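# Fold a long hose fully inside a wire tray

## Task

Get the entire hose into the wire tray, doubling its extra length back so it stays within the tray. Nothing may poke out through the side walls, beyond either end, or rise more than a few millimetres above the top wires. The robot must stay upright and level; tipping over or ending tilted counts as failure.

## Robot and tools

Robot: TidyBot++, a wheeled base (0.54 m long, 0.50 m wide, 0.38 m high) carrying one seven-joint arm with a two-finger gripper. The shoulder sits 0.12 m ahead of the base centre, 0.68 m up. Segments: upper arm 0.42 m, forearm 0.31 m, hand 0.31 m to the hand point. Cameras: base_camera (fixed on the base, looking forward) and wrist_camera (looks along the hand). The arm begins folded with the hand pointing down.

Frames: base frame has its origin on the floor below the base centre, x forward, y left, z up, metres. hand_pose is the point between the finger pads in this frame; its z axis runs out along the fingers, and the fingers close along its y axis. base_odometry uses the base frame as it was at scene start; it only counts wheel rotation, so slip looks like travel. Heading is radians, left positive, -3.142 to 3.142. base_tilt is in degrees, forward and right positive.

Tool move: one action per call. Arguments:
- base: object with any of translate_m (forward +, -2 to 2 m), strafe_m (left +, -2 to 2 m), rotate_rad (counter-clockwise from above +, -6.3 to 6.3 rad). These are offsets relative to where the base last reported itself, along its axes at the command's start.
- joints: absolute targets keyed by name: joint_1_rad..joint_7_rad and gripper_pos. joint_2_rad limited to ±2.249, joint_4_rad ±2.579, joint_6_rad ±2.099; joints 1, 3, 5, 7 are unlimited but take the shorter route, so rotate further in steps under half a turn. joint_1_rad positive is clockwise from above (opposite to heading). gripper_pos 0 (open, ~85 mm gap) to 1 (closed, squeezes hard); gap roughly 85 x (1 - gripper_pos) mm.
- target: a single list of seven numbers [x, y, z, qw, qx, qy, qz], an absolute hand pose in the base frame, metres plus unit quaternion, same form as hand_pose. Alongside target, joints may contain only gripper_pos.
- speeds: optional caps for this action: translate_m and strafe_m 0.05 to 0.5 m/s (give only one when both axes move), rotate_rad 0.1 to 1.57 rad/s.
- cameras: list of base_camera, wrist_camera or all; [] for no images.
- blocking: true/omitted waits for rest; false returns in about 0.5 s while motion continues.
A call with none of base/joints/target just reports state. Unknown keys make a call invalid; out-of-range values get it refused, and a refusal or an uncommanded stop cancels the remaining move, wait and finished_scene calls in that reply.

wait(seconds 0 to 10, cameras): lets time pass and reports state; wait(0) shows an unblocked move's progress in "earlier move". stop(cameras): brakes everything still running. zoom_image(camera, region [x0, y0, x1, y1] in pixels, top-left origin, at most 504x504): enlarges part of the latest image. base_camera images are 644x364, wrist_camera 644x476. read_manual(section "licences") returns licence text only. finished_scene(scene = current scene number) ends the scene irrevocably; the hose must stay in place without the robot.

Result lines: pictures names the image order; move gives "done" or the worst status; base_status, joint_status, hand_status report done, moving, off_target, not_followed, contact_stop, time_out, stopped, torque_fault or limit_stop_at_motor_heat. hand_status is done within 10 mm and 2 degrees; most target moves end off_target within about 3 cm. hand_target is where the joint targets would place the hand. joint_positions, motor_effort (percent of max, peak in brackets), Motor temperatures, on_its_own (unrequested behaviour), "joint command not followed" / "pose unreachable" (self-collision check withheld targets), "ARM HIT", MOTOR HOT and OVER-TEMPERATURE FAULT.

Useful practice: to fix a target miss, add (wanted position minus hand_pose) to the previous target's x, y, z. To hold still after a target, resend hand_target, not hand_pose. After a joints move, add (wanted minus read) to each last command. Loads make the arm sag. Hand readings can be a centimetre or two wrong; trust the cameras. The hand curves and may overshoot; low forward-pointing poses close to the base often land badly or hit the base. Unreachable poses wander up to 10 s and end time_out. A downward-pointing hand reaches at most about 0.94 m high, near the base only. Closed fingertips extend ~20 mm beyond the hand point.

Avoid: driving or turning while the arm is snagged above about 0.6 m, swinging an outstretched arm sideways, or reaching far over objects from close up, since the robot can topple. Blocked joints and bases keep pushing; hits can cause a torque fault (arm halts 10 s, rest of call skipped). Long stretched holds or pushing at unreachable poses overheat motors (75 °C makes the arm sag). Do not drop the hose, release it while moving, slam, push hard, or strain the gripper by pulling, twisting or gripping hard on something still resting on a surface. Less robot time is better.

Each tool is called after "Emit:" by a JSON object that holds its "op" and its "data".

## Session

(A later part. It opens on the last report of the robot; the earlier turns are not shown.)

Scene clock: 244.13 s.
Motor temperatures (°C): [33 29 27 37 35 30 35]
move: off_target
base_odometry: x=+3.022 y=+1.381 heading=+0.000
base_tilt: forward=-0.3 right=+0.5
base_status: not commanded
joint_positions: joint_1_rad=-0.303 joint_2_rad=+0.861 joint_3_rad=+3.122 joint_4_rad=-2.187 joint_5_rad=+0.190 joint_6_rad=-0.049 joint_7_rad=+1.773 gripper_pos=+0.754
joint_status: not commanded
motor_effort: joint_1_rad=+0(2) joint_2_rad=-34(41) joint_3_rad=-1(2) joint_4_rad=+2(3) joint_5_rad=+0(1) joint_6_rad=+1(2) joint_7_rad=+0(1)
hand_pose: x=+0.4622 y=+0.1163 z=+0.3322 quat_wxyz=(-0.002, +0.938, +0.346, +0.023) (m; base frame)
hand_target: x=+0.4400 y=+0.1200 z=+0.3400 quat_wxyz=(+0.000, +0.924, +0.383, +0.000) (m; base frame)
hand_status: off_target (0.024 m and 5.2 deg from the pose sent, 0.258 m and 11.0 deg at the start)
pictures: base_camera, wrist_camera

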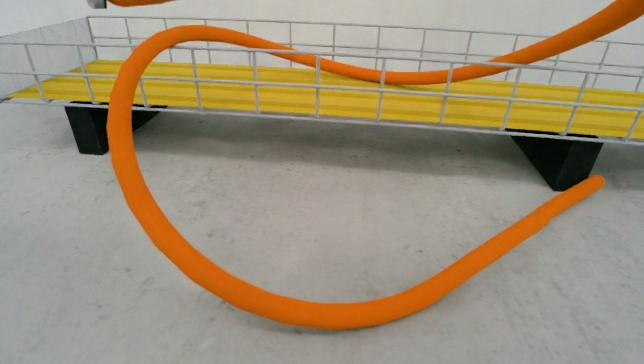

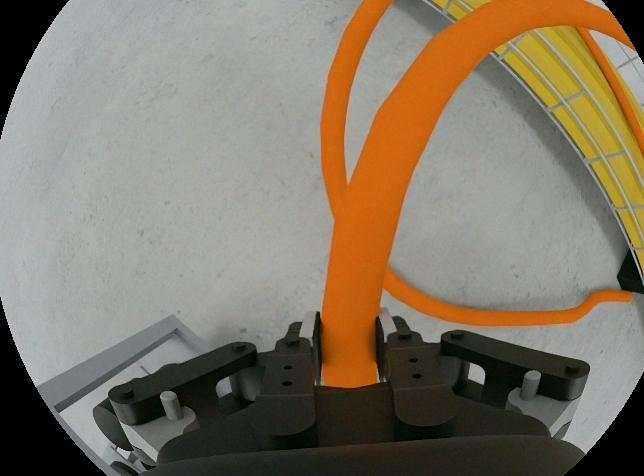

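Emit:
{"op": "move", "data": {"base": {"translate_m": 0.1, "strafe_m": -0.13}, "target": [0.52, 0.05, 0.42, 0, 0.574, 0.819, 0]}}

Scene clock: 246.80 s.
Motor temperatures (°C): [33 29 27 37 35 30 35]
move: off_target
base_odometry: x=+3.122 y=+1.251 heading=+0.000
base_tilt: forward=-0.3 right=+0.5
base_status: done
joint_positions: joint_1_rad=+0.156 joint_2_rad=+0.767 joint_3_rad=+2.726 joint_4_rad=-2.029 joint_5_rad=+0.500 joint_6_rad=-0.508 joint_7_rad=+2.770 gripper_pos=+0.755
joint_status: not commanded
motor_effort: joint_1_rad=-1(4) joint_2_rad=-35(36) joint_3_rad=-6(7) joint_4_rad=+8(10) joint_5_rad=+2(2) joint_6_rad=+2(3) joint_7_rad=+2(3)
hand_pose: x=+0.4879 y=+0.0658 z=+0.3991 quat_wxyz=(-0.039, +0.616, +0.787, -0.006) (m; base frame)
hand_target: x=+0.5200 y=+0.0500 z=+0.4200 quat_wxyz=(+0.000, +0.574, +0.819, +0.000) (m; base frame)
hand_status: off_target (0.041 m and 7.6 deg from the pose sent, 0.124 m and 69.5 deg at the start)
pictures: base_camera, wrist_camera

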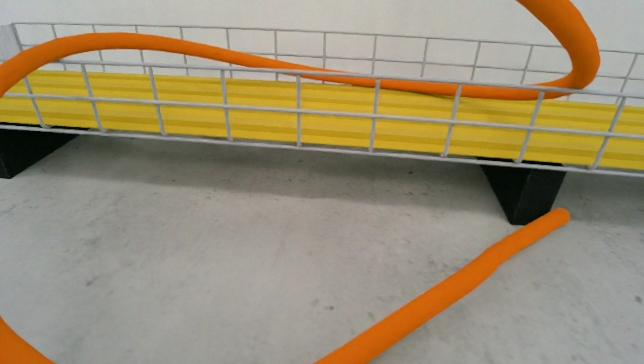

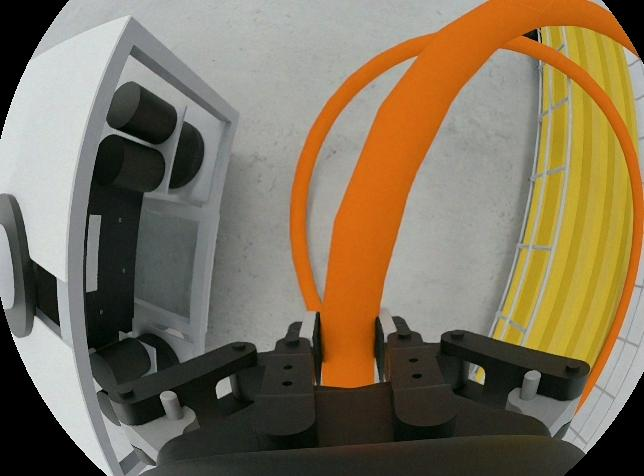

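Emit:
{"op": "move", "data": {"base": {"translate_m": 0.08}, "target": [0.74, -0.06, 0.36, 0, 0.574, 0.819, 0]}}

Scene clock: 249.17 s.
Motor temperatures (°C): [33 29 27 37 35 30 35]
move: off_target
base_odometry: x=+3.202 y=+1.251 heading=+0.000
base_tilt: forward=-0.3 right=+0.6
base_status: done
joint_positions: joint_1_rad=+0.226 joint_2_rad=+1.162 joint_3_rad=+2.800 joint_4_rad=-1.172 joint_5_rad=+0.393 joint_6_rad=-0.915 joint_7_rad=+3.282 gripper_pos=+0.755
joint_status: not commanded
motor_effort: joint_1_rad=-1(3) joint_2_rad=-54(55) joint_3_rad=-6(7) joint_4_rad=+17(17) joint_5_rad=+4(5) joint_6_rad=+5(5) joint_7_rad=+3(5)
hand_pose: x=+0.7164 y=-0.0379 z=+0.3401 quat_wxyz=(-0.020, +0.586, +0.810, -0.010) (m; base frame)
hand_target: x=+0.7400 y=-0.0600 z=+0.3600 quat_wxyz=(+0.000, +0.574, +0.819, +0.000) (m; base frame)
hand_status: off_target (0.038 m and 3.1 deg from the pose sent, 0.284 m and 7.6 deg at the start)
pictures: base_camera, wrist_camera

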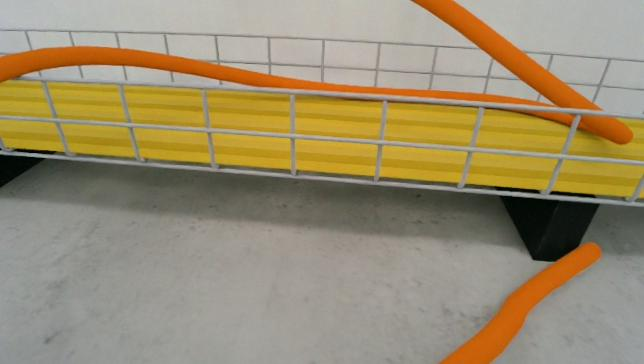

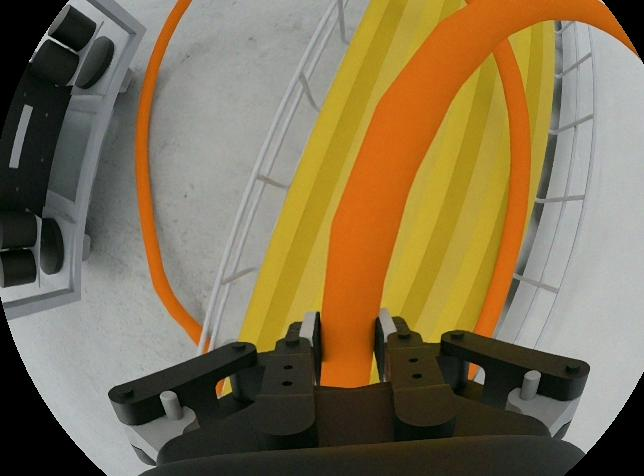

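Emit:
{"op": "move", "data": {"target": [0.74, -0.08, 0.27, 0, 0.342, 0.940, 0]}}

Scene clock: 250.97 s.
Motor temperatures (°C): [33 29 27 37 35 30 35]
move: off_target
base_odometry: x=+3.202 y=+1.251 heading=+0.000
base_tilt: forward=-0.4 right=+0.5
base_status: not commanded
joint_positions: joint_1_rad=+0.288 joint_2_rad=+1.355 joint_3_rad=+2.763 joint_4_rad=-1.111 joint_5_rad=+0.451 joint_6_rad=-0.916 joint_7_rad=+3.757 gripper_pos=+0.755
joint_status: not commanded
motor_effort: joint_1_rad=-2(4) joint_2_rad=-54(58) joint_3_rad=-8(9) joint_4_rad=+14(17) joint_5_rad=+4(4) joint_6_rad=+4(5) joint_7_rad=+4(5)
hand_pose: x=+0.6774 y=-0.0572 z=+0.2436 quat_wxyz=(-0.081, +0.393, +0.916, -0.011) (m; base frame)
hand_target: x=+0.7400 y=-0.0800 z=+0.2700 quat_wxyz=(+0.000, +0.342, +0.940, +0.000) (m; base frame)
hand_status: off_target (0.072 m and 11.3 deg from the pose sent, 0.085 m and 31.9 deg at the start)
pictures: base_camera, wrist_camera

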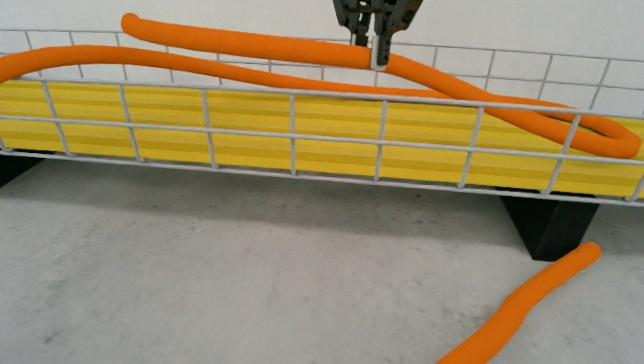

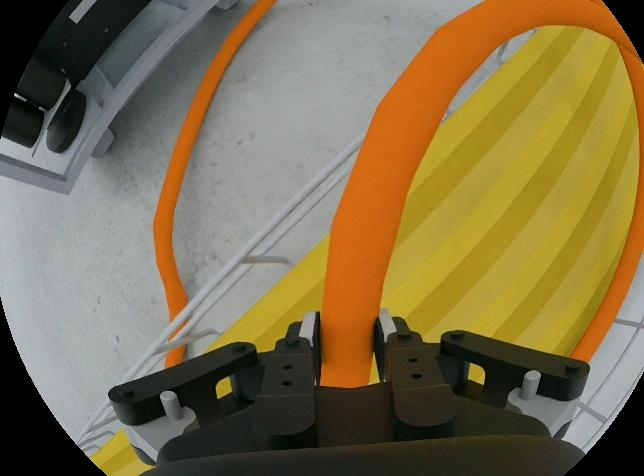

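Emit:
{"op": "move", "data": {"target": [0.775, -0.11, 0.18, 0, 0.423, 0.906, 0]}}

Scene clock: 252.63 s.
Motor temperatures (°C): [33 29 27 37 35 30 35]
move: off_target
base_odometry: x=+3.202 y=+1.251 heading=+0.000
base_tilt: forward=-0.3 right=+0.6
base_status: not commanded
joint_positions: joint_1_rad=+0.286 joint_2_rad=+1.600 joint_3_rad=+2.838 joint_4_rad=-0.745 joint_5_rad=+0.385 joint_6_rad=-0.916 joint_7_rad=+3.772 gripper_pos=+0.755
joint_status: not commanded
motor_effort: joint_1_rad=-2(3) joint_2_rad=-58(60) joint_3_rad=-5(8) joint_4_rad=+16(17) joint_5_rad=+4(5) joint_6_rad=+5(5) joint_7_rad=+5(6)
hand_pose: x=+0.7330 y=-0.1130 z=+0.1532 quat_wxyz=(-0.039, +0.465, +0.884, -0.007) (m; base frame)
hand_target: x=+0.7750 y=-0.1100 z=+0.1800 quat_wxyz=(+0.000, +0.423, +0.906, +0.000) (m; base frame)
hand_status: off_target (0.050 m and 7.1 deg from the pose sent, 0.128 m and 10.0 deg at the start)
pictures: base_camera, wrist_camera

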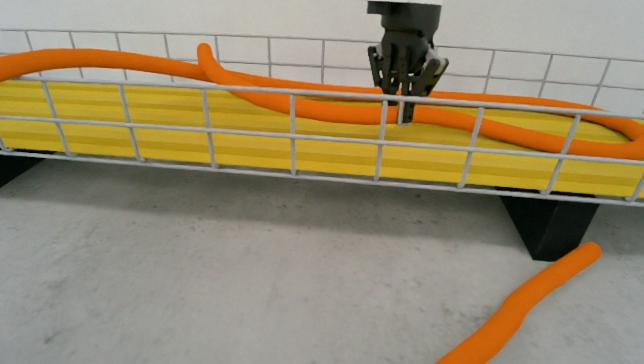

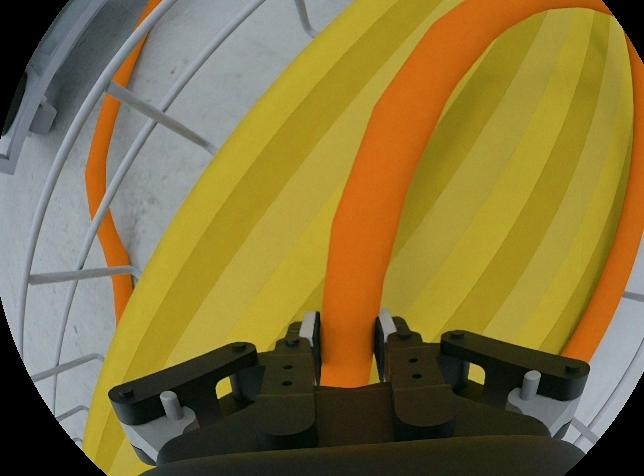

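Emit:
{"op": "move", "data": {"target": [0.773, -0.11, 0.155, 0, 0.423, 0.906, 0], "cameras": []}}

Emit:
{"op": "move", "data": {"joints": {"gripper_pos": 0.0}}}

Scene clock: 253.53 s.
Motor temperatures (°C): [33 29 27 37 35 30 35]
move: off_target
base_odometry: x=+3.202 y=+1.251 heading=+0.000
base_tilt: forward=-0.4 right=+0.6
base_status: not commanded
joint_positions: joint_1_rad=+0.279 joint_2_rad=+1.639 joint_3_rad=+2.848 joint_4_rad=-0.692 joint_5_rad=+0.370 joint_6_rad=-0.916 joint_7_rad=+3.784 gripper_pos=+0.755
joint_status: not commanded
motor_effort: joint_1_rad=-2(3) joint_2_rad=-56(59) joint_3_rad=-4(5) joint_4_rad=+15(17) joint_5_rad=+4(4) joint_6_rad=+5(6) joint_7_rad=+4(6)
hand_pose: x=+0.7375 y=-0.1153 z=+0.1383 quat_wxyz=(-0.035, +0.468, +0.883, -0.006) (m; base frame)
hand_target: x=+0.7730 y=-0.1100 z=+0.1550 quat_wxyz=(+0.000, +0.423, +0.906, +0.000) (m; base frame)
hand_status: off_target (0.040 m and 7.1 deg from the pose sent, 0.040 m and 7.1 deg at the start)
pictures: none
No camera images: "cameras" was empty.

Scene clock: 254.57 s.
Motor temperatures (°C): [33 29 27 37 35 30 35]
move: done
base_odometry: x=+3.202 y=+1.251 heading=+0.000
base_tilt: forward=-0.2 right=+0.6
base_status: not commanded
joint_positions: joint_1_rad=+0.265 joint_2_rad=+1.639 joint_3_rad=+2.848 joint_4_rad=-0.686 joint_5_rad=+0.370 joint_6_rad=-0.916 joint_7_rad=+3.810 gripper_pos=+0.000
joint_status: all done
motor_effort: joint_1_rad=+0(2) joint_2_rad=-56(57) joint_3_rad=-4(4) joint_4_rad=+16(17) joint_5_rad=+2(4) joint_6_rad=+3(6) joint_7_rad=+2(5)
hand_pose: x=+0.7419 y=-0.1076 z=+0.1394 quat_wxyz=(-0.032, +0.451, +0.892, -0.006) (m; base frame)
hand_target: x=+0.7730 y=-0.1100 z=+0.1550 quat_wxyz=(+0.000, +0.423, +0.906, +0.000) (m; base frame)
hand_status: not commanded
pictures: base_camera, wrist_camera

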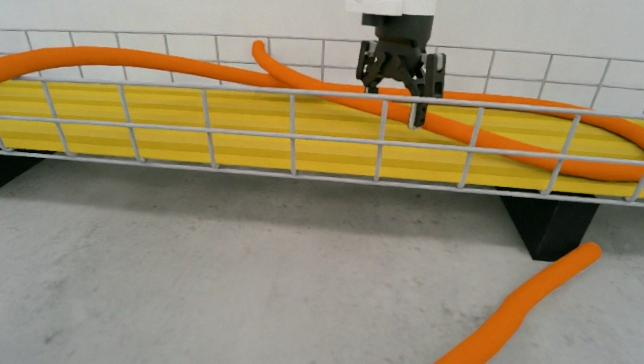

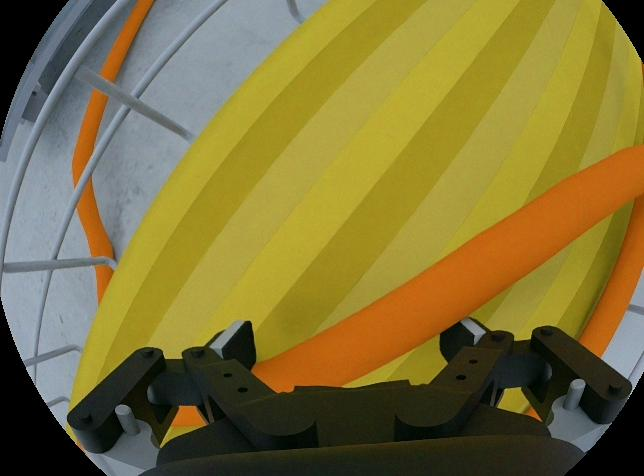

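Emit:
{"op": "move", "data": {"target": [0.765, -0.11, 0.15, 0, 0.843, 0.537, 0], "cameras": ["wrist_camera"]}}

Scene clock: 256.57 s.
Motor temperatures (°C): [33 30 27 37 35 30 35]
move: off_target
base_odometry: x=+3.202 y=+1.251 heading=+0.000
base_tilt: forward=-0.3 right=+0.6
base_status: not commanded
joint_positions: joint_1_rad=+0.235 joint_2_rad=+1.639 joint_3_rad=+2.977 joint_4_rad=-0.698 joint_5_rad=+0.236 joint_6_rad=-0.916 joint_7_rad=+2.849 gripper_pos=+0.000
joint_status: not commanded
motor_effort: joint_1_rad=+1(3) joint_2_rad=-55(56) joint_3_rad=-2(4) joint_4_rad=+14(16) joint_5_rad=+1(2) joint_6_rad=+2(3) joint_7_rad=+1(2)
hand_pose: x=+0.7249 y=-0.1172 z=+0.1303 quat_wxyz=(-0.028, +0.826, +0.562, -0.041) (m; base frame)
hand_target: x=+0.7650 y=-0.1100 z=+0.1500 quat_wxyz=(+0.000, +0.843, +0.537, +0.000) (m; base frame)
hand_status: off_target (0.045 m and 6.7 deg from the pose sent, 0.026 m and 61.5 deg at the start)
pictures: wrist_camera

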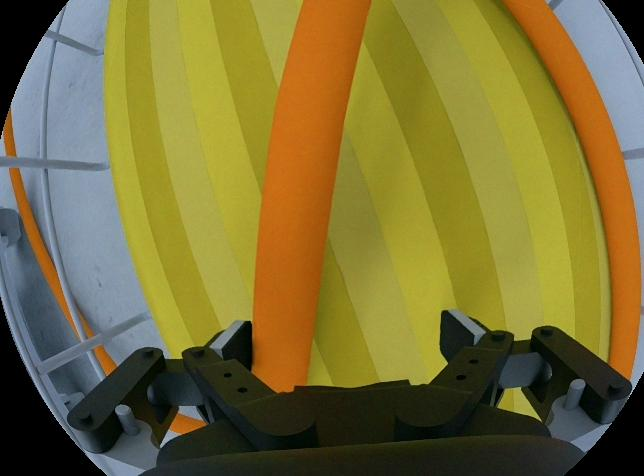

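Emit:
{"op": "move", "data": {"target": [0.70, -0.10, 0.36, 0, 0.843, 0.537, 0]}}

Scene clock: 258.57 s.
Motor temperatures (°C): [33 30 27 37 35 30 35]
move: off_target
base_odometry: x=+3.202 y=+1.251 heading=+0.000
base_tilt: forward=-0.3 right=+0.6
base_status: not commanded
joint_positions: joint_1_rad=+0.260 joint_2_rad=+1.079 joint_3_rad=+2.934 joint_4_rad=-1.271 joint_5_rad=+0.236 joint_6_rad=-0.869 joint_7_rad=+2.752 gripper_pos=+0.000
joint_status: not commanded
motor_effort: joint_1_rad=+0(2) joint_2_rad=-46(57) joint_3_rad=-4(4) joint_4_rad=+11(15) joint_5_rad=+0(2) joint_6_rad=+0(2) joint_7_rad=+0(2)
hand_pose: x=+0.6892 y=-0.0876 z=+0.3568 quat_wxyz=(-0.019, +0.830, +0.558, -0.019) (m; base frame)
hand_target: x=+0.7000 y=-0.1000 z=+0.3600 quat_wxyz=(+0.000, +0.843, +0.537, +0.000) (m; base frame)
hand_status: off_target (0.017 m and 4.2 deg from the pose sent, 0.232 m and 6.7 deg at the start)
pictures: base_camera, wrist_camera

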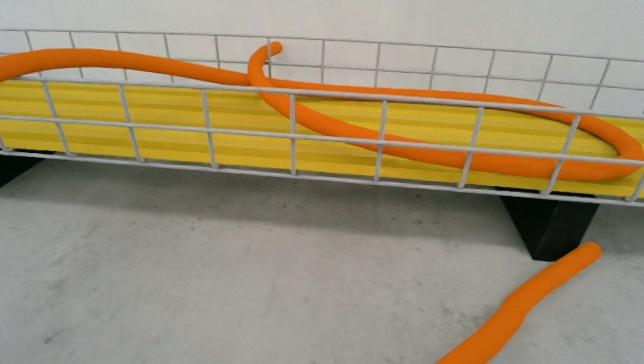

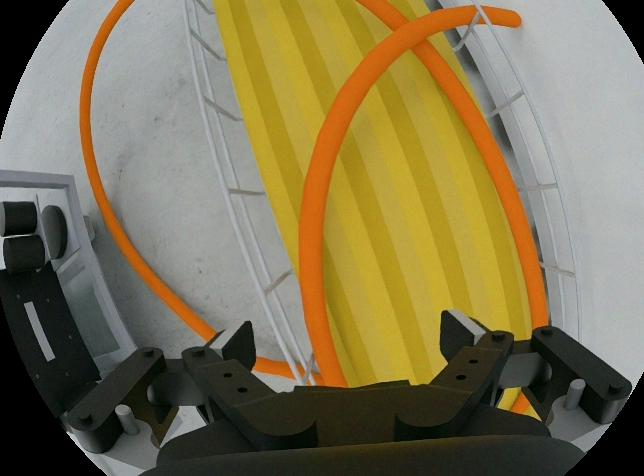

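Emit:
{"op": "move", "data": {"base": {"translate_m": -0.15, "strafe_m": -0.1}, "target": [0.55, -0.05, 0.36, 0, 0.843, 0.537, 0]}}

Scene clock: 261.03 s.
Motor temperatures (°C): [33 30 27 37 35 30 35]
move: off_target
base_odometry: x=+3.052 y=+1.151 heading=+0.000
base_tilt: forward=-0.3 right=+0.5
base_status: done
joint_positions: joint_1_rad=+0.278 joint_2_rad=+0.882 joint_3_rad=+2.912 joint_4_rad=-1.879 joint_5_rad=+0.406 joint_6_rad=-0.488 joint_7_rad=+2.468 gripper_pos=+0.000
joint_status: not commanded
motor_effort: joint_1_rad=+0(4) joint_2_rad=-36(46) joint_3_rad=-4(6) joint_4_rad=+6(12) joint_5_rad=+0(1) joint_6_rad=+0(1) joint_7_rad=+1(1)
hand_pose: x=+0.5371 y=-0.0533 z=+0.3549 quat_wxyz=(-0.015, +0.841, +0.540, -0.026) (m; base frame)
hand_target: x=+0.5500 y=-0.0500 z=+0.3600 quat_wxyz=(+0.000, +0.843, +0.537, +0.000) (m; base frame)
hand_status: off_target (0.014 m and 3.5 deg from the pose sent, 0.144 m and 4.2 deg at the start)
pictures: base_camera, wrist_camera

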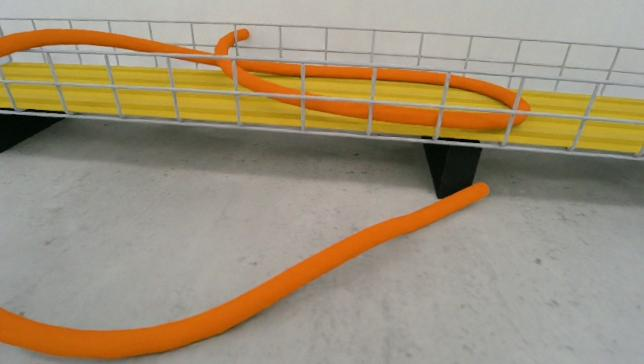

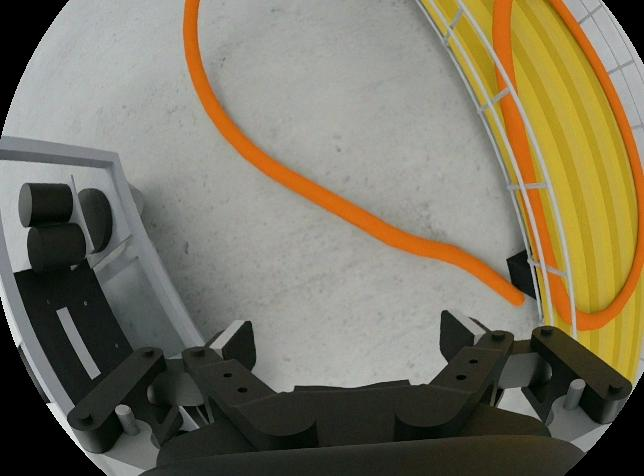

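Emit:
{"op": "move", "data": {"target": [0.60, 0.0, 0.12, 0, 0.462, 0.887, 0], "cameras": ["wrist_camera"]}}

Scene clock: 263.47 s.
Motor temperatures (°C): [33 30 27 37 35 30 35]
move: off_target
base_odometry: x=+3.052 y=+1.151 heading=+0.000
base_tilt: forward=-0.4 right=+0.4
base_status: not commanded
joint_positions: joint_1_rad=+0.184 joint_2_rad=+1.446 joint_3_rad=+2.912 joint_4_rad=-1.517 joint_5_rad=+0.868 joint_6_rad=-0.363 joint_7_rad=+2.931 gripper_pos=+0.000
joint_status: not commanded
motor_effort: joint_1_rad=+0(2) joint_2_rad=-41(43) joint_3_rad=-5(5) joint_4_rad=+3(7) joint_5_rad=+0(1) joint_6_rad=-1(1) joint_7_rad=+0(1)
hand_pose: x=+0.5764 y=-0.0268 z=+0.1255 quat_wxyz=(-0.017, +0.517, +0.855, -0.032) (m; base frame)
hand_target: x=+0.6000 y=+0.0000 z=+0.1200 quat_wxyz=(+0.000, +0.462, +0.887, +0.000) (m; base frame)
hand_status: off_target (0.036 m and 8.4 deg from the pose sent, 0.249 m and 59.7 deg at the start)
pictures: wrist_camera

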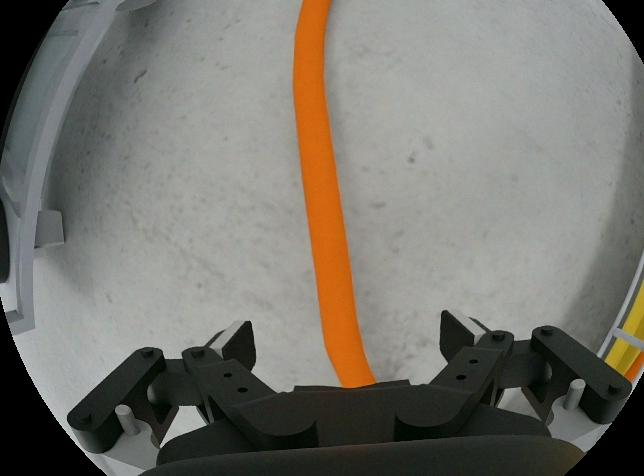

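Emit:
{"op": "move", "data": {"target": [0.597, -0.003, 0.024, 0, 0.438, 0.899, 0], "cameras": []}}

Emit:
{"op": "move", "data": {"joints": {"gripper_pos": 0.88}, "cameras": ["wrist_camera"]}}

Scene clock: 265.17 s.
Motor temperatures (°C): [33 30 27 37 35 30 35]
move: off_target
base_odometry: x=+3.052 y=+1.151 heading=+0.000
base_tilt: forward=-0.4 right=+0.6
base_status: not commanded
joint_positions: joint_1_rad=+0.175 joint_2_rad=+1.677 joint_3_rad=+2.912 joint_4_rad=-1.307 joint_5_rad=+0.883 joint_6_rad=-0.336 joint_7_rad=+3.011 gripper_pos=+0.000
joint_status: not commanded
motor_effort: joint_1_rad=+0(1) joint_2_rad=-41(44) joint_3_rad=-5(6) joint_4_rad=+2(4) joint_5_rad=+0(1) joint_6_rad=+0(1) joint_7_rad=+0(1)
hand_pose: x=+0.5726 y=-0.0179 z=+0.0272 quat_wxyz=(-0.024, +0.493, +0.869, -0.023) (m; base frame)
hand_target: x=+0.5970 y=-0.0030 z=+0.0240 quat_wxyz=(+0.000, +0.438, +0.899, +0.000) (m; base frame)
hand_status: off_target (0.029 m and 8.1 deg from the pose sent, 0.106 m and 11.2 deg at the start)
pictures: none
No camera images: "cameras" was empty.

Scene clock: 266.20 s.
Motor temperatures (°C): [33 30 27 37 35 30 35]
move: off_target
base_odometry: x=+3.052 y=+1.151 heading=+0.000
base_tilt: forward=-0.3 right=+0.5
base_status: not commanded
joint_positions: joint_1_rad=+0.175 joint_2_rad=+1.677 joint_3_rad=+2.912 joint_4_rad=-1.307 joint_5_rad=+0.883 joint_6_rad=-0.336 joint_7_rad=+3.013 gripper_pos=+0.755
joint_status: gripper_pos off_target (ended at +0.755, target +0.880)
motor_effort: joint_1_rad=+0(2) joint_2_rad=-41(41) joint_3_rad=-5(6) joint_4_rad=+3(4) joint_5_rad=+0(1) joint_6_rad=+1(1) joint_7_rad=+0(1)
hand_pose: x=+0.5726 y=-0.0180 z=+0.0272 quat_wxyz=(-0.024, +0.492, +0.870, -0.023) (m; base frame)
hand_target: x=+0.5970 y=-0.0030 z=+0.0240 quat_wxyz=(+0.000, +0.438, +0.899, +0.000) (m; base frame)
hand_status: not commanded
pictures: wrist_camera

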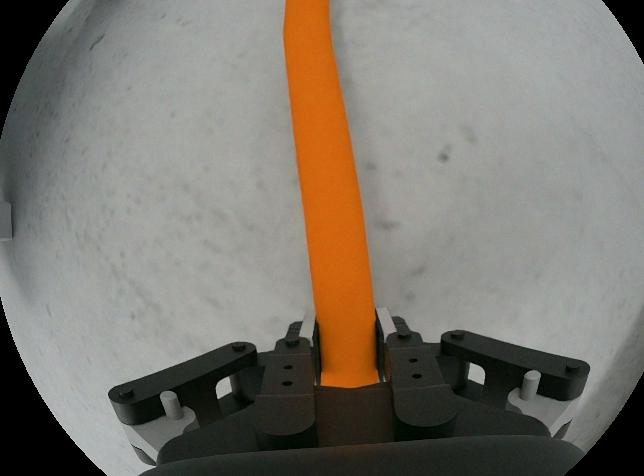

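Emit:
{"op": "move", "data": {"target": [0.47, 0.03, 0.10, 0, 0.438, 0.899, 0], "cameras": []}}

Emit:
{"op": "move", "data": {"target": [0.47, 0.0, 0.38, 0, 0.67, 0.742, 0]}}

Scene clock: 268.50 s.
Motor temperatures (°C): [33 30 27 37 35 30 35]
move: off_target
base_odometry: x=+3.052 y=+1.151 heading=+0.000
base_tilt: forward=-0.4 right=+0.5
base_status: not commanded
joint_positions: joint_1_rad=-0.243 joint_2_rad=+1.515 joint_3_rad=+3.353 joint_4_rad=-1.851 joint_5_rad=+0.821 joint_6_rad=+0.261 joint_7_rad=+2.854 gripper_pos=+0.755
joint_status: not commanded
motor_effort: joint_1_rad=-1(3) joint_2_rad=-35(41) joint_3_rad=+1(6) joint_4_rad=-4(5) joint_5_rad=+0(1) joint_6_rad=+0(1) joint_7_rad=+1(2)
hand_pose: x=+0.4621 y=+0.0144 z=+0.0918 quat_wxyz=(-0.011, +0.404, +0.915, -0.021) (m; base frame)
hand_target: x=+0.4700 y=+0.0300 z=+0.1000 quat_wxyz=(+0.000, +0.438, +0.899, +0.000) (m; base frame)
hand_status: off_target (0.019 m and 5.1 deg from the pose sent, 0.135 m and 8.0 deg at the start)
pictures: none
No camera images: "cameras" was empty.

Scene clock: 270.53 s.
Motor temperatures (°C): [33 30 27 37 35 30 35]
move: off_target
base_odometry: x=+3.052 y=+1.151 heading=+0.000
base_tilt: forward=-0.3 right=+0.5
base_status: not commanded
joint_positions: joint_1_rad=+0.191 joint_2_rad=+0.779 joint_3_rad=+2.869 joint_4_rad=-2.163 joint_5_rad=+0.771 joint_6_rad=-0.258 joint_7_rad=+2.609 gripper_pos=+0.755
joint_status: not commanded
motor_effort: joint_1_rad=+0(2) joint_2_rad=-32(39) joint_3_rad=-5(5) joint_4_rad=+5(5) joint_5_rad=-1(1) joint_6_rad=+2(3) joint_7_rad=+0(1)
hand_pose: x=+0.4842 y=+0.0072 z=+0.3711 quat_wxyz=(+0.008, +0.625, +0.781, +0.014) (m; base frame)
hand_target: x=+0.4700 y=+0.0000 z=+0.3800 quat_wxyz=(+0.000, +0.670, +0.742, +0.000) (m; base frame)
hand_status: off_target (0.018 m and 7.1 deg from the pose sent, 0.289 m and 36.6 deg at the start)
pictures: base_camera, wrist_camera

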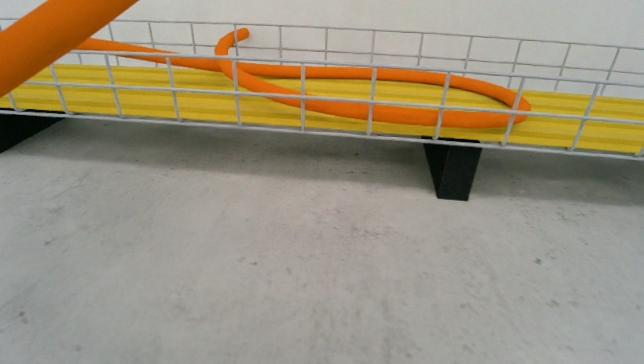

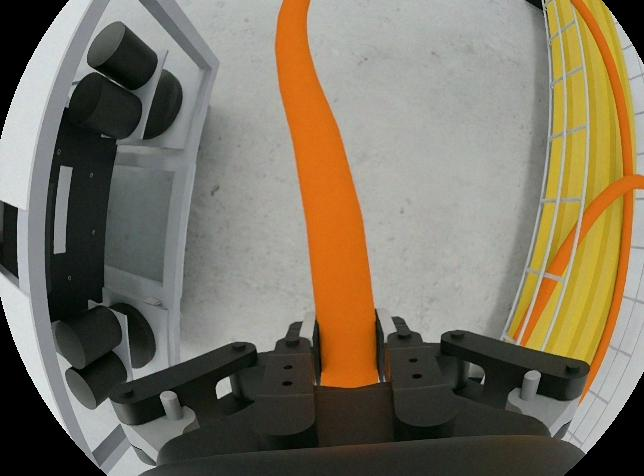

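Emit:
{"op": "move", "data": {"base": {"translate_m": 0.15, "strafe_m": -0.15}, "target": [0.60, -0.05, 0.40, 0, 0.766, 0.643, 0], "cameras": ["wrist_camera"]}}

Emit:
{"op": "move", "data": {"target": [0.74, -0.07, 0.33, 0, 0.82, 0.574, 0]}}

Scene clock: 272.67 s.
Motor temperatures (°C): [33 30 27 37 35 30 35]
move: off_target
base_odometry: x=+3.202 y=+1.001 heading=-0.001
base_tilt: forward=-0.4 right=+0.6
base_status: done
joint_positions: joint_1_rad=+0.283 joint_2_rad=+0.839 joint_3_rad=+2.842 joint_4_rad=-1.753 joint_5_rad=+0.464 joint_6_rad=-0.594 joint_7_rad=+2.688 gripper_pos=+0.755
joint_status: not commanded
motor_effort: joint_1_rad=+0(3) joint_2_rad=-40(40) joint_3_rad=-5(7) joint_4_rad=+11(12) joint_5_rad=-2(2) joint_6_rad=+2(3) joint_7_rad=+0(2)
hand_pose: x=+0.5996 y=-0.0523 z=+0.3972 quat_wxyz=(+0.021, +0.757, +0.653, -0.001) (m; base frame)
hand_target: x=+0.6000 y=-0.0500 z=+0.4000 quat_wxyz=(+0.000, +0.766, +0.643, +0.000) (m; base frame)
hand_status: off_target (0.004 m and 2.9 deg from the pose sent, 0.132 m and 22.7 deg at the start)
pictures: wrist_camera

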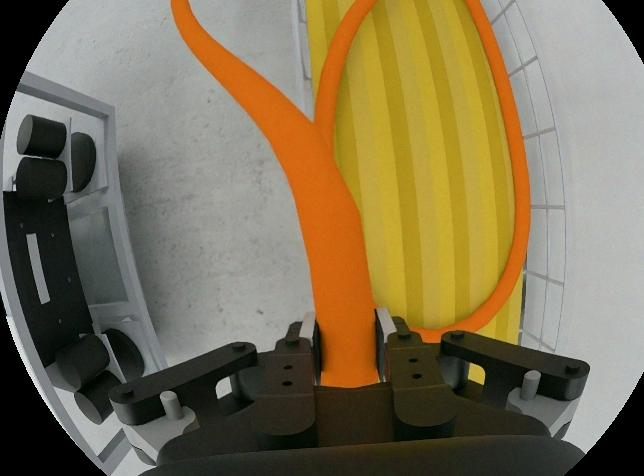

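Scene clock: 274.50 s.
Motor temperatures (°C): [33 30 27 37 35 30 35]
move: off_target
base_odometry: x=+3.202 y=+1.001 heading=-0.001
base_tilt: forward=-0.3 right=+0.5
base_status: not commanded
joint_positions: joint_1_rad=+0.230 joint_2_rad=+1.178 joint_3_rad=+2.918 joint_4_rad=-1.149 joint_5_rad=+0.323 joint_6_rad=-0.832 joint_7_rad=+2.713 gripper_pos=+0.755
joint_status: not commanded
motor_effort: joint_1_rad=+2(2) joint_2_rad=-51(52) joint_3_rad=-5(6) joint_4_rad=+14(15) joint_5_rad=-2(2) joint_6_rad=+3(3) joint_7_rad=-2(3)
hand_pose: x=+0.7351 y=-0.0871 z=+0.3251 quat_wxyz=(+0.017, +0.820, +0.572, -0.004) (m; base frame)
hand_target: x=+0.7400 y=-0.0700 z=+0.3300 quat_wxyz=(+0.000, +0.819, +0.573, +0.000) (m; base frame)
hand_status: off_target (0.018 m and 2.0 deg from the pose sent, 0.157 m and 11.9 deg at the start)
pictures: base_camera, wrist_camera

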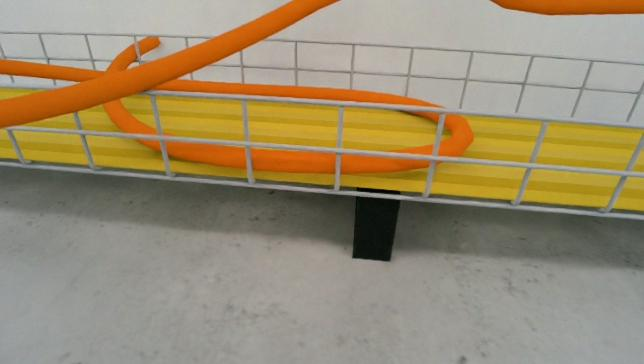

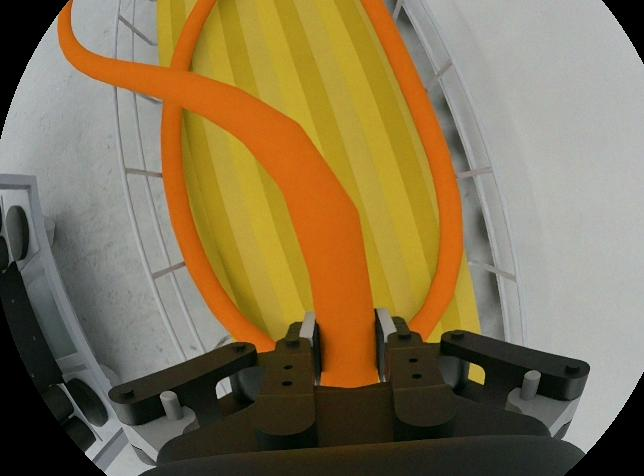

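Emit:
{"op": "move", "data": {"target": [0.755, -0.02, 0.27, 0, 0.588, 0.809, 0]}}

Scene clock: 276.30 s.
Motor temperatures (°C): [33 30 27 37 35 30 35]
move: off_target
base_odometry: x=+3.202 y=+1.001 heading=-0.001
base_tilt: forward=-0.3 right=+0.5
base_status: not commanded
joint_positions: joint_1_rad=+0.171 joint_2_rad=+1.320 joint_3_rad=+2.857 joint_4_rad=-1.038 joint_5_rad=+0.360 joint_6_rad=-0.834 joint_7_rad=+3.227 gripper_pos=+0.755
joint_status: not commanded
motor_effort: joint_1_rad=+0(3) joint_2_rad=-50(53) joint_3_rad=-6(6) joint_4_rad=+12(15) joint_5_rad=-1(3) joint_6_rad=+2(3) joint_7_rad=-1(3)
hand_pose: x=+0.7469 y=-0.0269 z=+0.2661 quat_wxyz=(-0.006, +0.619, +0.786, +0.003) (m; base frame)
hand_target: x=+0.7550 y=-0.0200 z=+0.2700 quat_wxyz=(+0.000, +0.588, +0.809, +0.000) (m; base frame)
hand_status: off_target (0.011 m and 4.5 deg from the pose sent, 0.089 m and 38.3 deg at the start)
pictures: base_camera, wrist_camera

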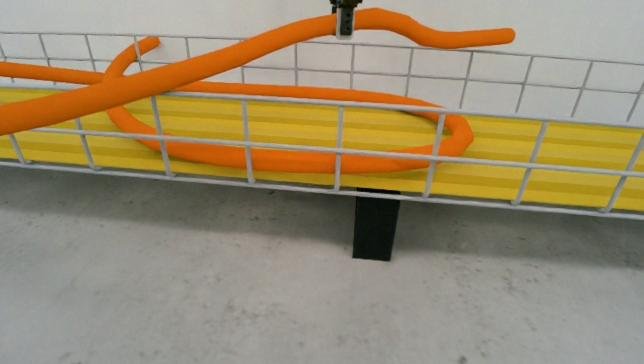

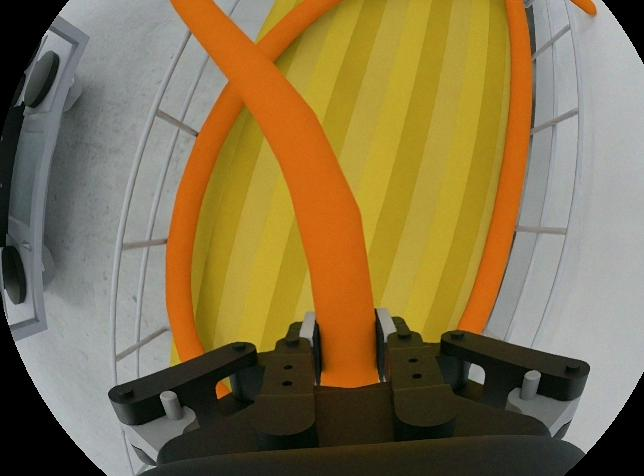

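Emit:
{"op": "move", "data": {"target": [0.768, -0.02, 0.165, 0, 0.588, 0.809, 0]}}

Scene clock: 278.00 s.
Motor temperatures (°C): [33 30 27 37 35 30 35]
move: off_target
base_odometry: x=+3.202 y=+1.001 heading=-0.001
base_tilt: forward=-0.3 right=+0.5
base_status: not commanded
joint_positions: joint_1_rad=+0.142 joint_2_rad=+1.547 joint_3_rad=+2.875 joint_4_rad=-0.799 joint_5_rad=+0.360 joint_6_rad=-0.834 joint_7_rad=+3.286 gripper_pos=+0.755
joint_status: not commanded
motor_effort: joint_1_rad=+1(2) joint_2_rad=-49(52) joint_3_rad=-5(6) joint_4_rad=+11(14) joint_5_rad=-1(2) joint_6_rad=+2(4) joint_7_rad=-1(2)
hand_pose: x=+0.7646 y=-0.0302 z=+0.1716 quat_wxyz=(-0.003, +0.610, +0.792, +0.000) (m; base frame)
hand_target: x=+0.7680 y=-0.0200 z=+0.1650 quat_wxyz=(+0.000, +0.588, +0.809, +0.000) (m; base frame)
hand_status: off_target (0.013 m and 3.2 deg from the pose sent, 0.103 m and 4.5 deg at the start)
pictures: base_camera, wrist_camera

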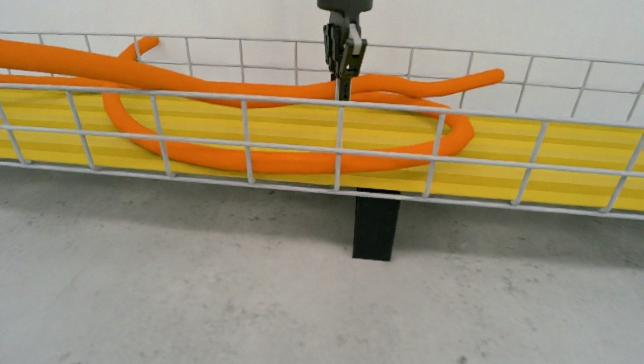

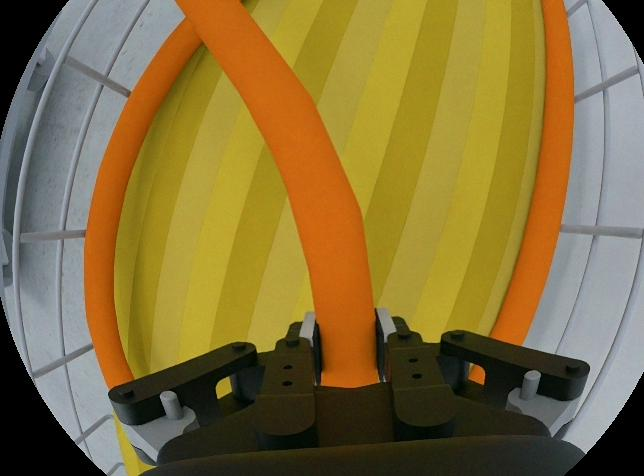

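Emit:
{"op": "move", "data": {"target": [0.768, -0.02, 0.138, 0, 0.588, 0.809, 0], "cameras": []}}

Emit:
{"op": "move", "data": {"joints": {"gripper_pos": 0.0}}}

Scene clock: 278.93 s.
Motor temperatures (°C): [33 30 27 37 35 30 35]
move: off_target
base_odometry: x=+3.202 y=+1.001 heading=-0.001
base_tilt: forward=-0.4 right=+0.5
base_status: not commanded
joint_positions: joint_1_rad=+0.129 joint_2_rad=+1.595 joint_3_rad=+2.886 joint_4_rad=-0.728 joint_5_rad=+0.360 joint_6_rad=-0.834 joint_7_rad=+3.302 gripper_pos=+0.755
joint_status: not commanded
motor_effort: joint_1_rad=+0(1) joint_2_rad=-48(50) joint_3_rad=-4(5) joint_4_rad=+12(13) joint_5_rad=-1(1) joint_6_rad=+2(3) joint_7_rad=-1(2)
hand_pose: x=+0.7755 y=-0.0335 z=+0.1556 quat_wxyz=(+0.009, +0.606, +0.795, +0.001) (m; base frame)
hand_target: x=+0.7680 y=-0.0200 z=+0.1380 quat_wxyz=(+0.000, +0.588, +0.809, +0.000) (m; base frame)
hand_status: off_target (0.023 m and 2.8 deg from the pose sent, 0.035 m and 3.2 deg at the start)
pictures: none
No camera images: "cameras" was empty.

Scene clock: 279.97 s.
Motor temperatures (°C): [33 30 27 37 35 30 35]
move: done
base_odometry: x=+3.202 y=+1.001 heading=-0.001
base_tilt: forward=-0.3 right=+0.5
base_status: not commanded
joint_positions: joint_1_rad=+0.129 joint_2_rad=+1.607 joint_3_rad=+2.889 joint_4_rad=-0.727 joint_5_rad=+0.360 joint_6_rad=-0.834 joint_7_rad=+3.302 gripper_pos=+0.000
joint_status: all done
motor_effort: joint_1_rad=+0(2) joint_2_rad=-50(52) joint_3_rad=-4(5) joint_4_rad=+11(12) joint_5_rad=+0(1) joint_6_rad=+0(2) joint_7_rad=+1(1)
hand_pose: x=+0.7694 y=-0.0343 z=+0.1476 quat_wxyz=(+0.005, +0.606, +0.795, -0.003) (m; base frame)
hand_target: x=+0.7680 y=-0.0200 z=+0.1380 quat_wxyz=(+0.000, +0.588, +0.809, +0.000) (m; base frame)
hand_status: not commanded
pictures: base_camera, wrist_camera

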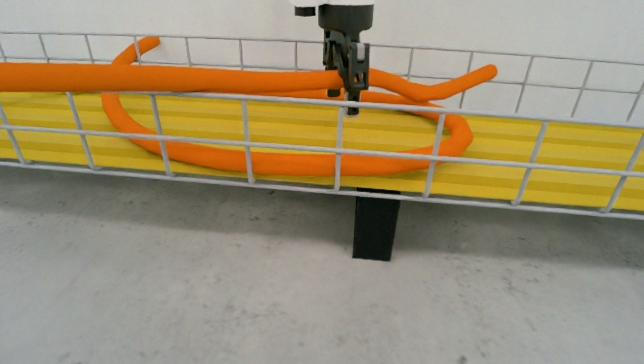

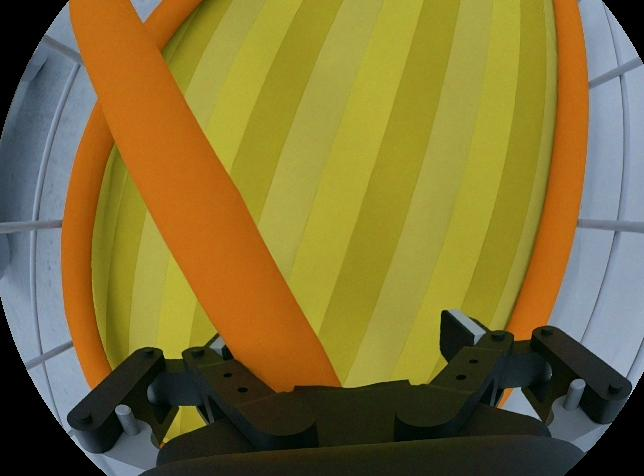

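Emit:
{"op": "move", "data": {"target": [0.765, -0.03, 0.150, 0, 0.40, 0.917, 0], "cameras": ["wrist_camera"]}}

Scene clock: 281.23 s.
Motor temperatures (°C): [33 30 27 37 35 30 35]
move: off_target
base_odometry: x=+3.202 y=+1.001 heading=-0.001
base_tilt: forward=-0.4 right=+0.5
base_status: not commanded
joint_positions: joint_1_rad=+0.134 joint_2_rad=+1.605 joint_3_rad=+2.842 joint_4_rad=-0.741 joint_5_rad=+0.394 joint_6_rad=-0.834 joint_7_rad=+3.695 gripper_pos=+0.000
joint_status: not commanded
motor_effort: joint_1_rad=+0(2) joint_2_rad=-50(51) joint_3_rad=-5(5) joint_4_rad=+11(12) joint_5_rad=+0(1) joint_6_rad=+0(1) joint_7_rad=+0(1)
hand_pose: x=+0.7673 y=-0.0196 z=+0.1491 quat_wxyz=(-0.002, +0.430, +0.903, +0.005) (m; base frame)
hand_target: x=+0.7650 y=-0.0300 z=+0.1500 quat_wxyz=(+0.000, +0.400, +0.917, +0.000) (m; base frame)
hand_status: off_target (0.011 m and 3.8 deg from the pose sent, 0.007 m and 27.5 deg at the start)
pictures: wrist_camera

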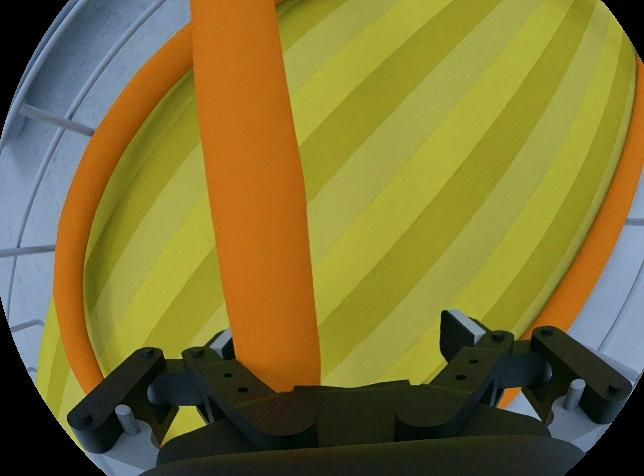

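Emit:
{"op": "move", "data": {"target": [0.745, -0.045, 0.155, 0, 0.40, 0.917, 0], "cameras": []}}

Emit:
{"op": "move", "data": {"target": [0.70, -0.05, 0.36, 0, 0.40, 0.917, 0]}}

Scene clock: 282.37 s.
Motor temperatures (°C): [33 30 27 37 35 30 35]
move: off_target
base_odometry: x=+3.202 y=+1.001 heading=-0.001
base_tilt: forward=-0.3 right=+0.5
base_status: not commanded
joint_positions: joint_1_rad=+0.174 joint_2_rad=+1.561 joint_3_rad=+2.818 joint_4_rad=-0.867 joint_5_rad=+0.444 joint_6_rad=-0.815 joint_7_rad=+3.696 gripper_pos=+0.000
joint_status: not commanded
motor_effort: joint_1_rad=+1(1) joint_2_rad=-48(50) joint_3_rad=-5(5) joint_4_rad=+9(12) joint_5_rad=+0(1) joint_6_rad=+0(1) joint_7_rad=+0(2)
hand_pose: x=+0.7345 y=-0.0287 z=+0.1535 quat_wxyz=(-0.024, +0.415, +0.909, -0.004) (m; base frame)
hand_target: x=+0.7450 y=-0.0450 z=+0.1550 quat_wxyz=(+0.000, +0.400, +0.917, +0.000) (m; base frame)
hand_status: off_target (0.019 m and 3.4 deg from the pose sent, 0.034 m and 3.8 deg at the start)
pictures: none
No camera images: "cameras" was empty.

Scene clock: 284.07 s.
Motor temperatures (°C): [33 30 27 37 35 30 35]
move: off_target
base_odometry: x=+3.202 y=+1.001 heading=-0.001
base_tilt: forward=-0.3 right=+0.5
base_status: not commanded
joint_positions: joint_1_rad=+0.278 joint_2_rad=+1.098 joint_3_rad=+2.728 joint_4_rad=-1.293 joint_5_rad=+0.467 joint_6_rad=-0.815 joint_7_rad=+3.683 gripper_pos=+0.000
joint_status: not commanded
motor_effort: joint_1_rad=+0(1) joint_2_rad=-46(52) joint_3_rad=-7(7) joint_4_rad=+10(13) joint_5_rad=+0(1) joint_6_rad=+0(1) joint_7_rad=+1(2)
hand_pose: x=+0.7147 y=-0.0314 z=+0.3601 quat_wxyz=(+0.008, +0.383, +0.923, +0.020) (m; base frame)
hand_target: x=+0.7000 y=-0.0500 z=+0.3600 quat_wxyz=(+0.000, +0.400, +0.917, +0.000) (m; base frame)
hand_status: off_target (0.024 m and 3.2 deg from the pose sent, 0.210 m and 3.4 deg at the start)
pictures: base_camera, wrist_camera

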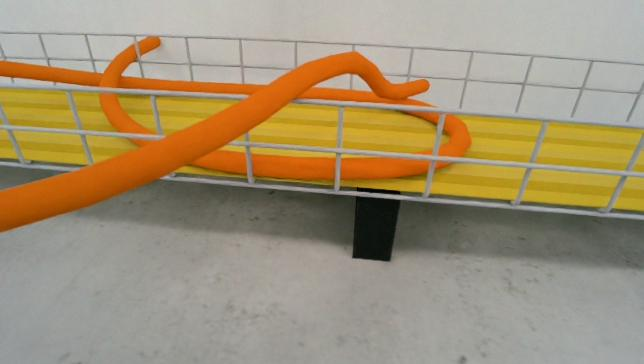

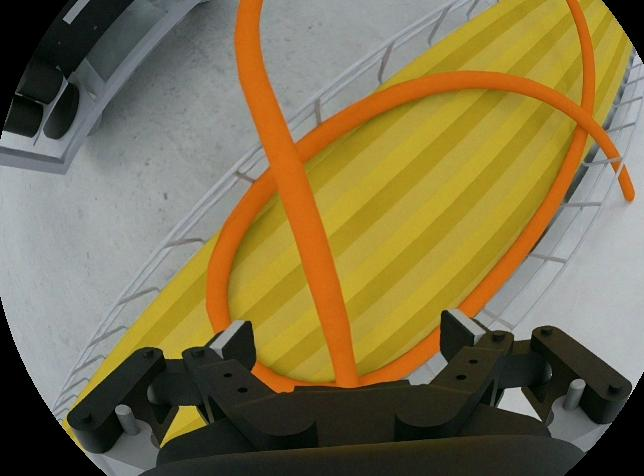

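Emit:
{"op": "move", "data": {"base": {"translate_m": -0.18}, "target": [0.50, 0.0, 0.38, 0, 0.707, 0.707, 0], "cameras": []}}

Emit:
{"op": "move", "data": {"base": {"strafe_m": 0.35}}}

Scene clock: 286.87 s.
Motor temperatures (°C): [33 30 27 36 35 30 35]
move: off_target
base_odometry: x=+3.022 y=+1.001 heading=-0.001
base_tilt: forward=-0.3 right=+0.5
base_status: done
joint_positions: joint_1_rad=+0.250 joint_2_rad=+0.797 joint_3_rad=+2.817 joint_4_rad=-2.058 joint_5_rad=+0.579 joint_6_rad=-0.433 joint_7_rad=+2.607 gripper_pos=+0.000
joint_status: not commanded
motor_effort: joint_1_rad=+0(3) joint_2_rad=-31(47) joint_3_rad=-4(8) joint_4_rad=+4(10) joint_5_rad=+0(1) joint_6_rad=+0(1) joint_7_rad=+1(1)
hand_pose: x=+0.4892 y=-0.0068 z=+0.3767 quat_wxyz=(-0.019, +0.709, +0.705, -0.019) (m; base frame)
hand_target: x=+0.5000 y=+0.0000 z=+0.3800 quat_wxyz=(+0.000, +0.707, +0.707, +0.000) (m; base frame)
hand_status: off_target (0.013 m and 3.1 deg from the pose sent, 0.218 m and 45.0 deg at the start)
pictures: none
No camera images: "cameras" was empty.

Scene clock: 288.90 s.
Motor temperatures (°C): [33 30 27 36 35 30 35]
move: done
base_odometry: x=+3.022 y=+1.351 heading=+0.000
base_tilt: forward=-0.3 right=+0.5
base_status: done
joint_positions: joint_1_rad=+0.234 joint_2_rad=+0.796 joint_3_rad=+2.823 joint_4_rad=-2.058 joint_5_rad=+0.581 joint_6_rad=-0.428 joint_7_rad=+2.605 gripper_pos=+0.000
joint_status: not commanded
motor_effort: joint_1_rad=+0(3) joint_2_rad=-31(32) joint_3_rad=-4(6) joint_4_rad=+5(6) joint_5_rad=+0(1) joint_6_rad=+0(1) joint_7_rad=+0(1)
hand_pose: x=+0.4905 y=-0.0036 z=+0.3766 quat_wxyz=(-0.016, +0.705, +0.709, -0.019) (m; base frame)
hand_target: x=+0.5000 y=+0.0000 z=+0.3800 quat_wxyz=(+0.000, +0.707, +0.707, +0.000) (m; base frame)
hand_status: not commanded
pictures: base_camera, wrist_camera

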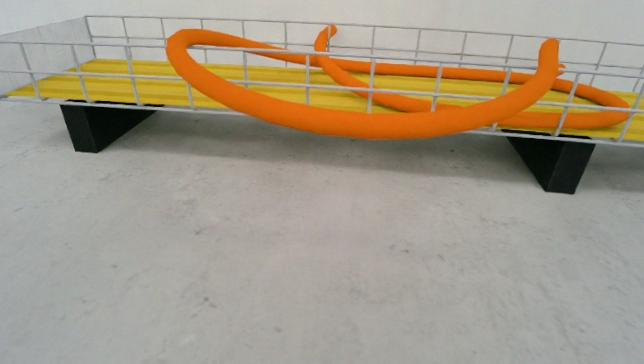

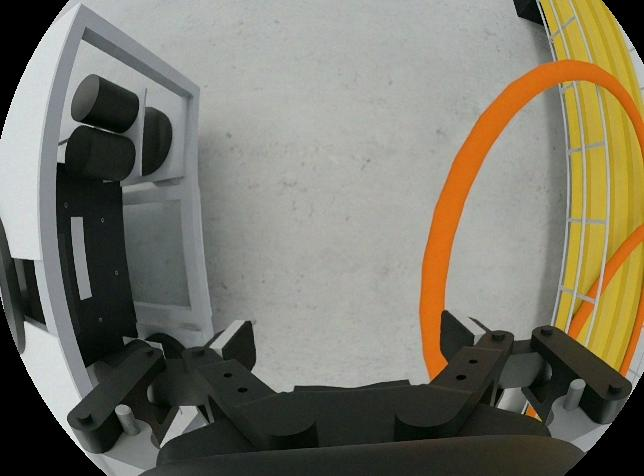

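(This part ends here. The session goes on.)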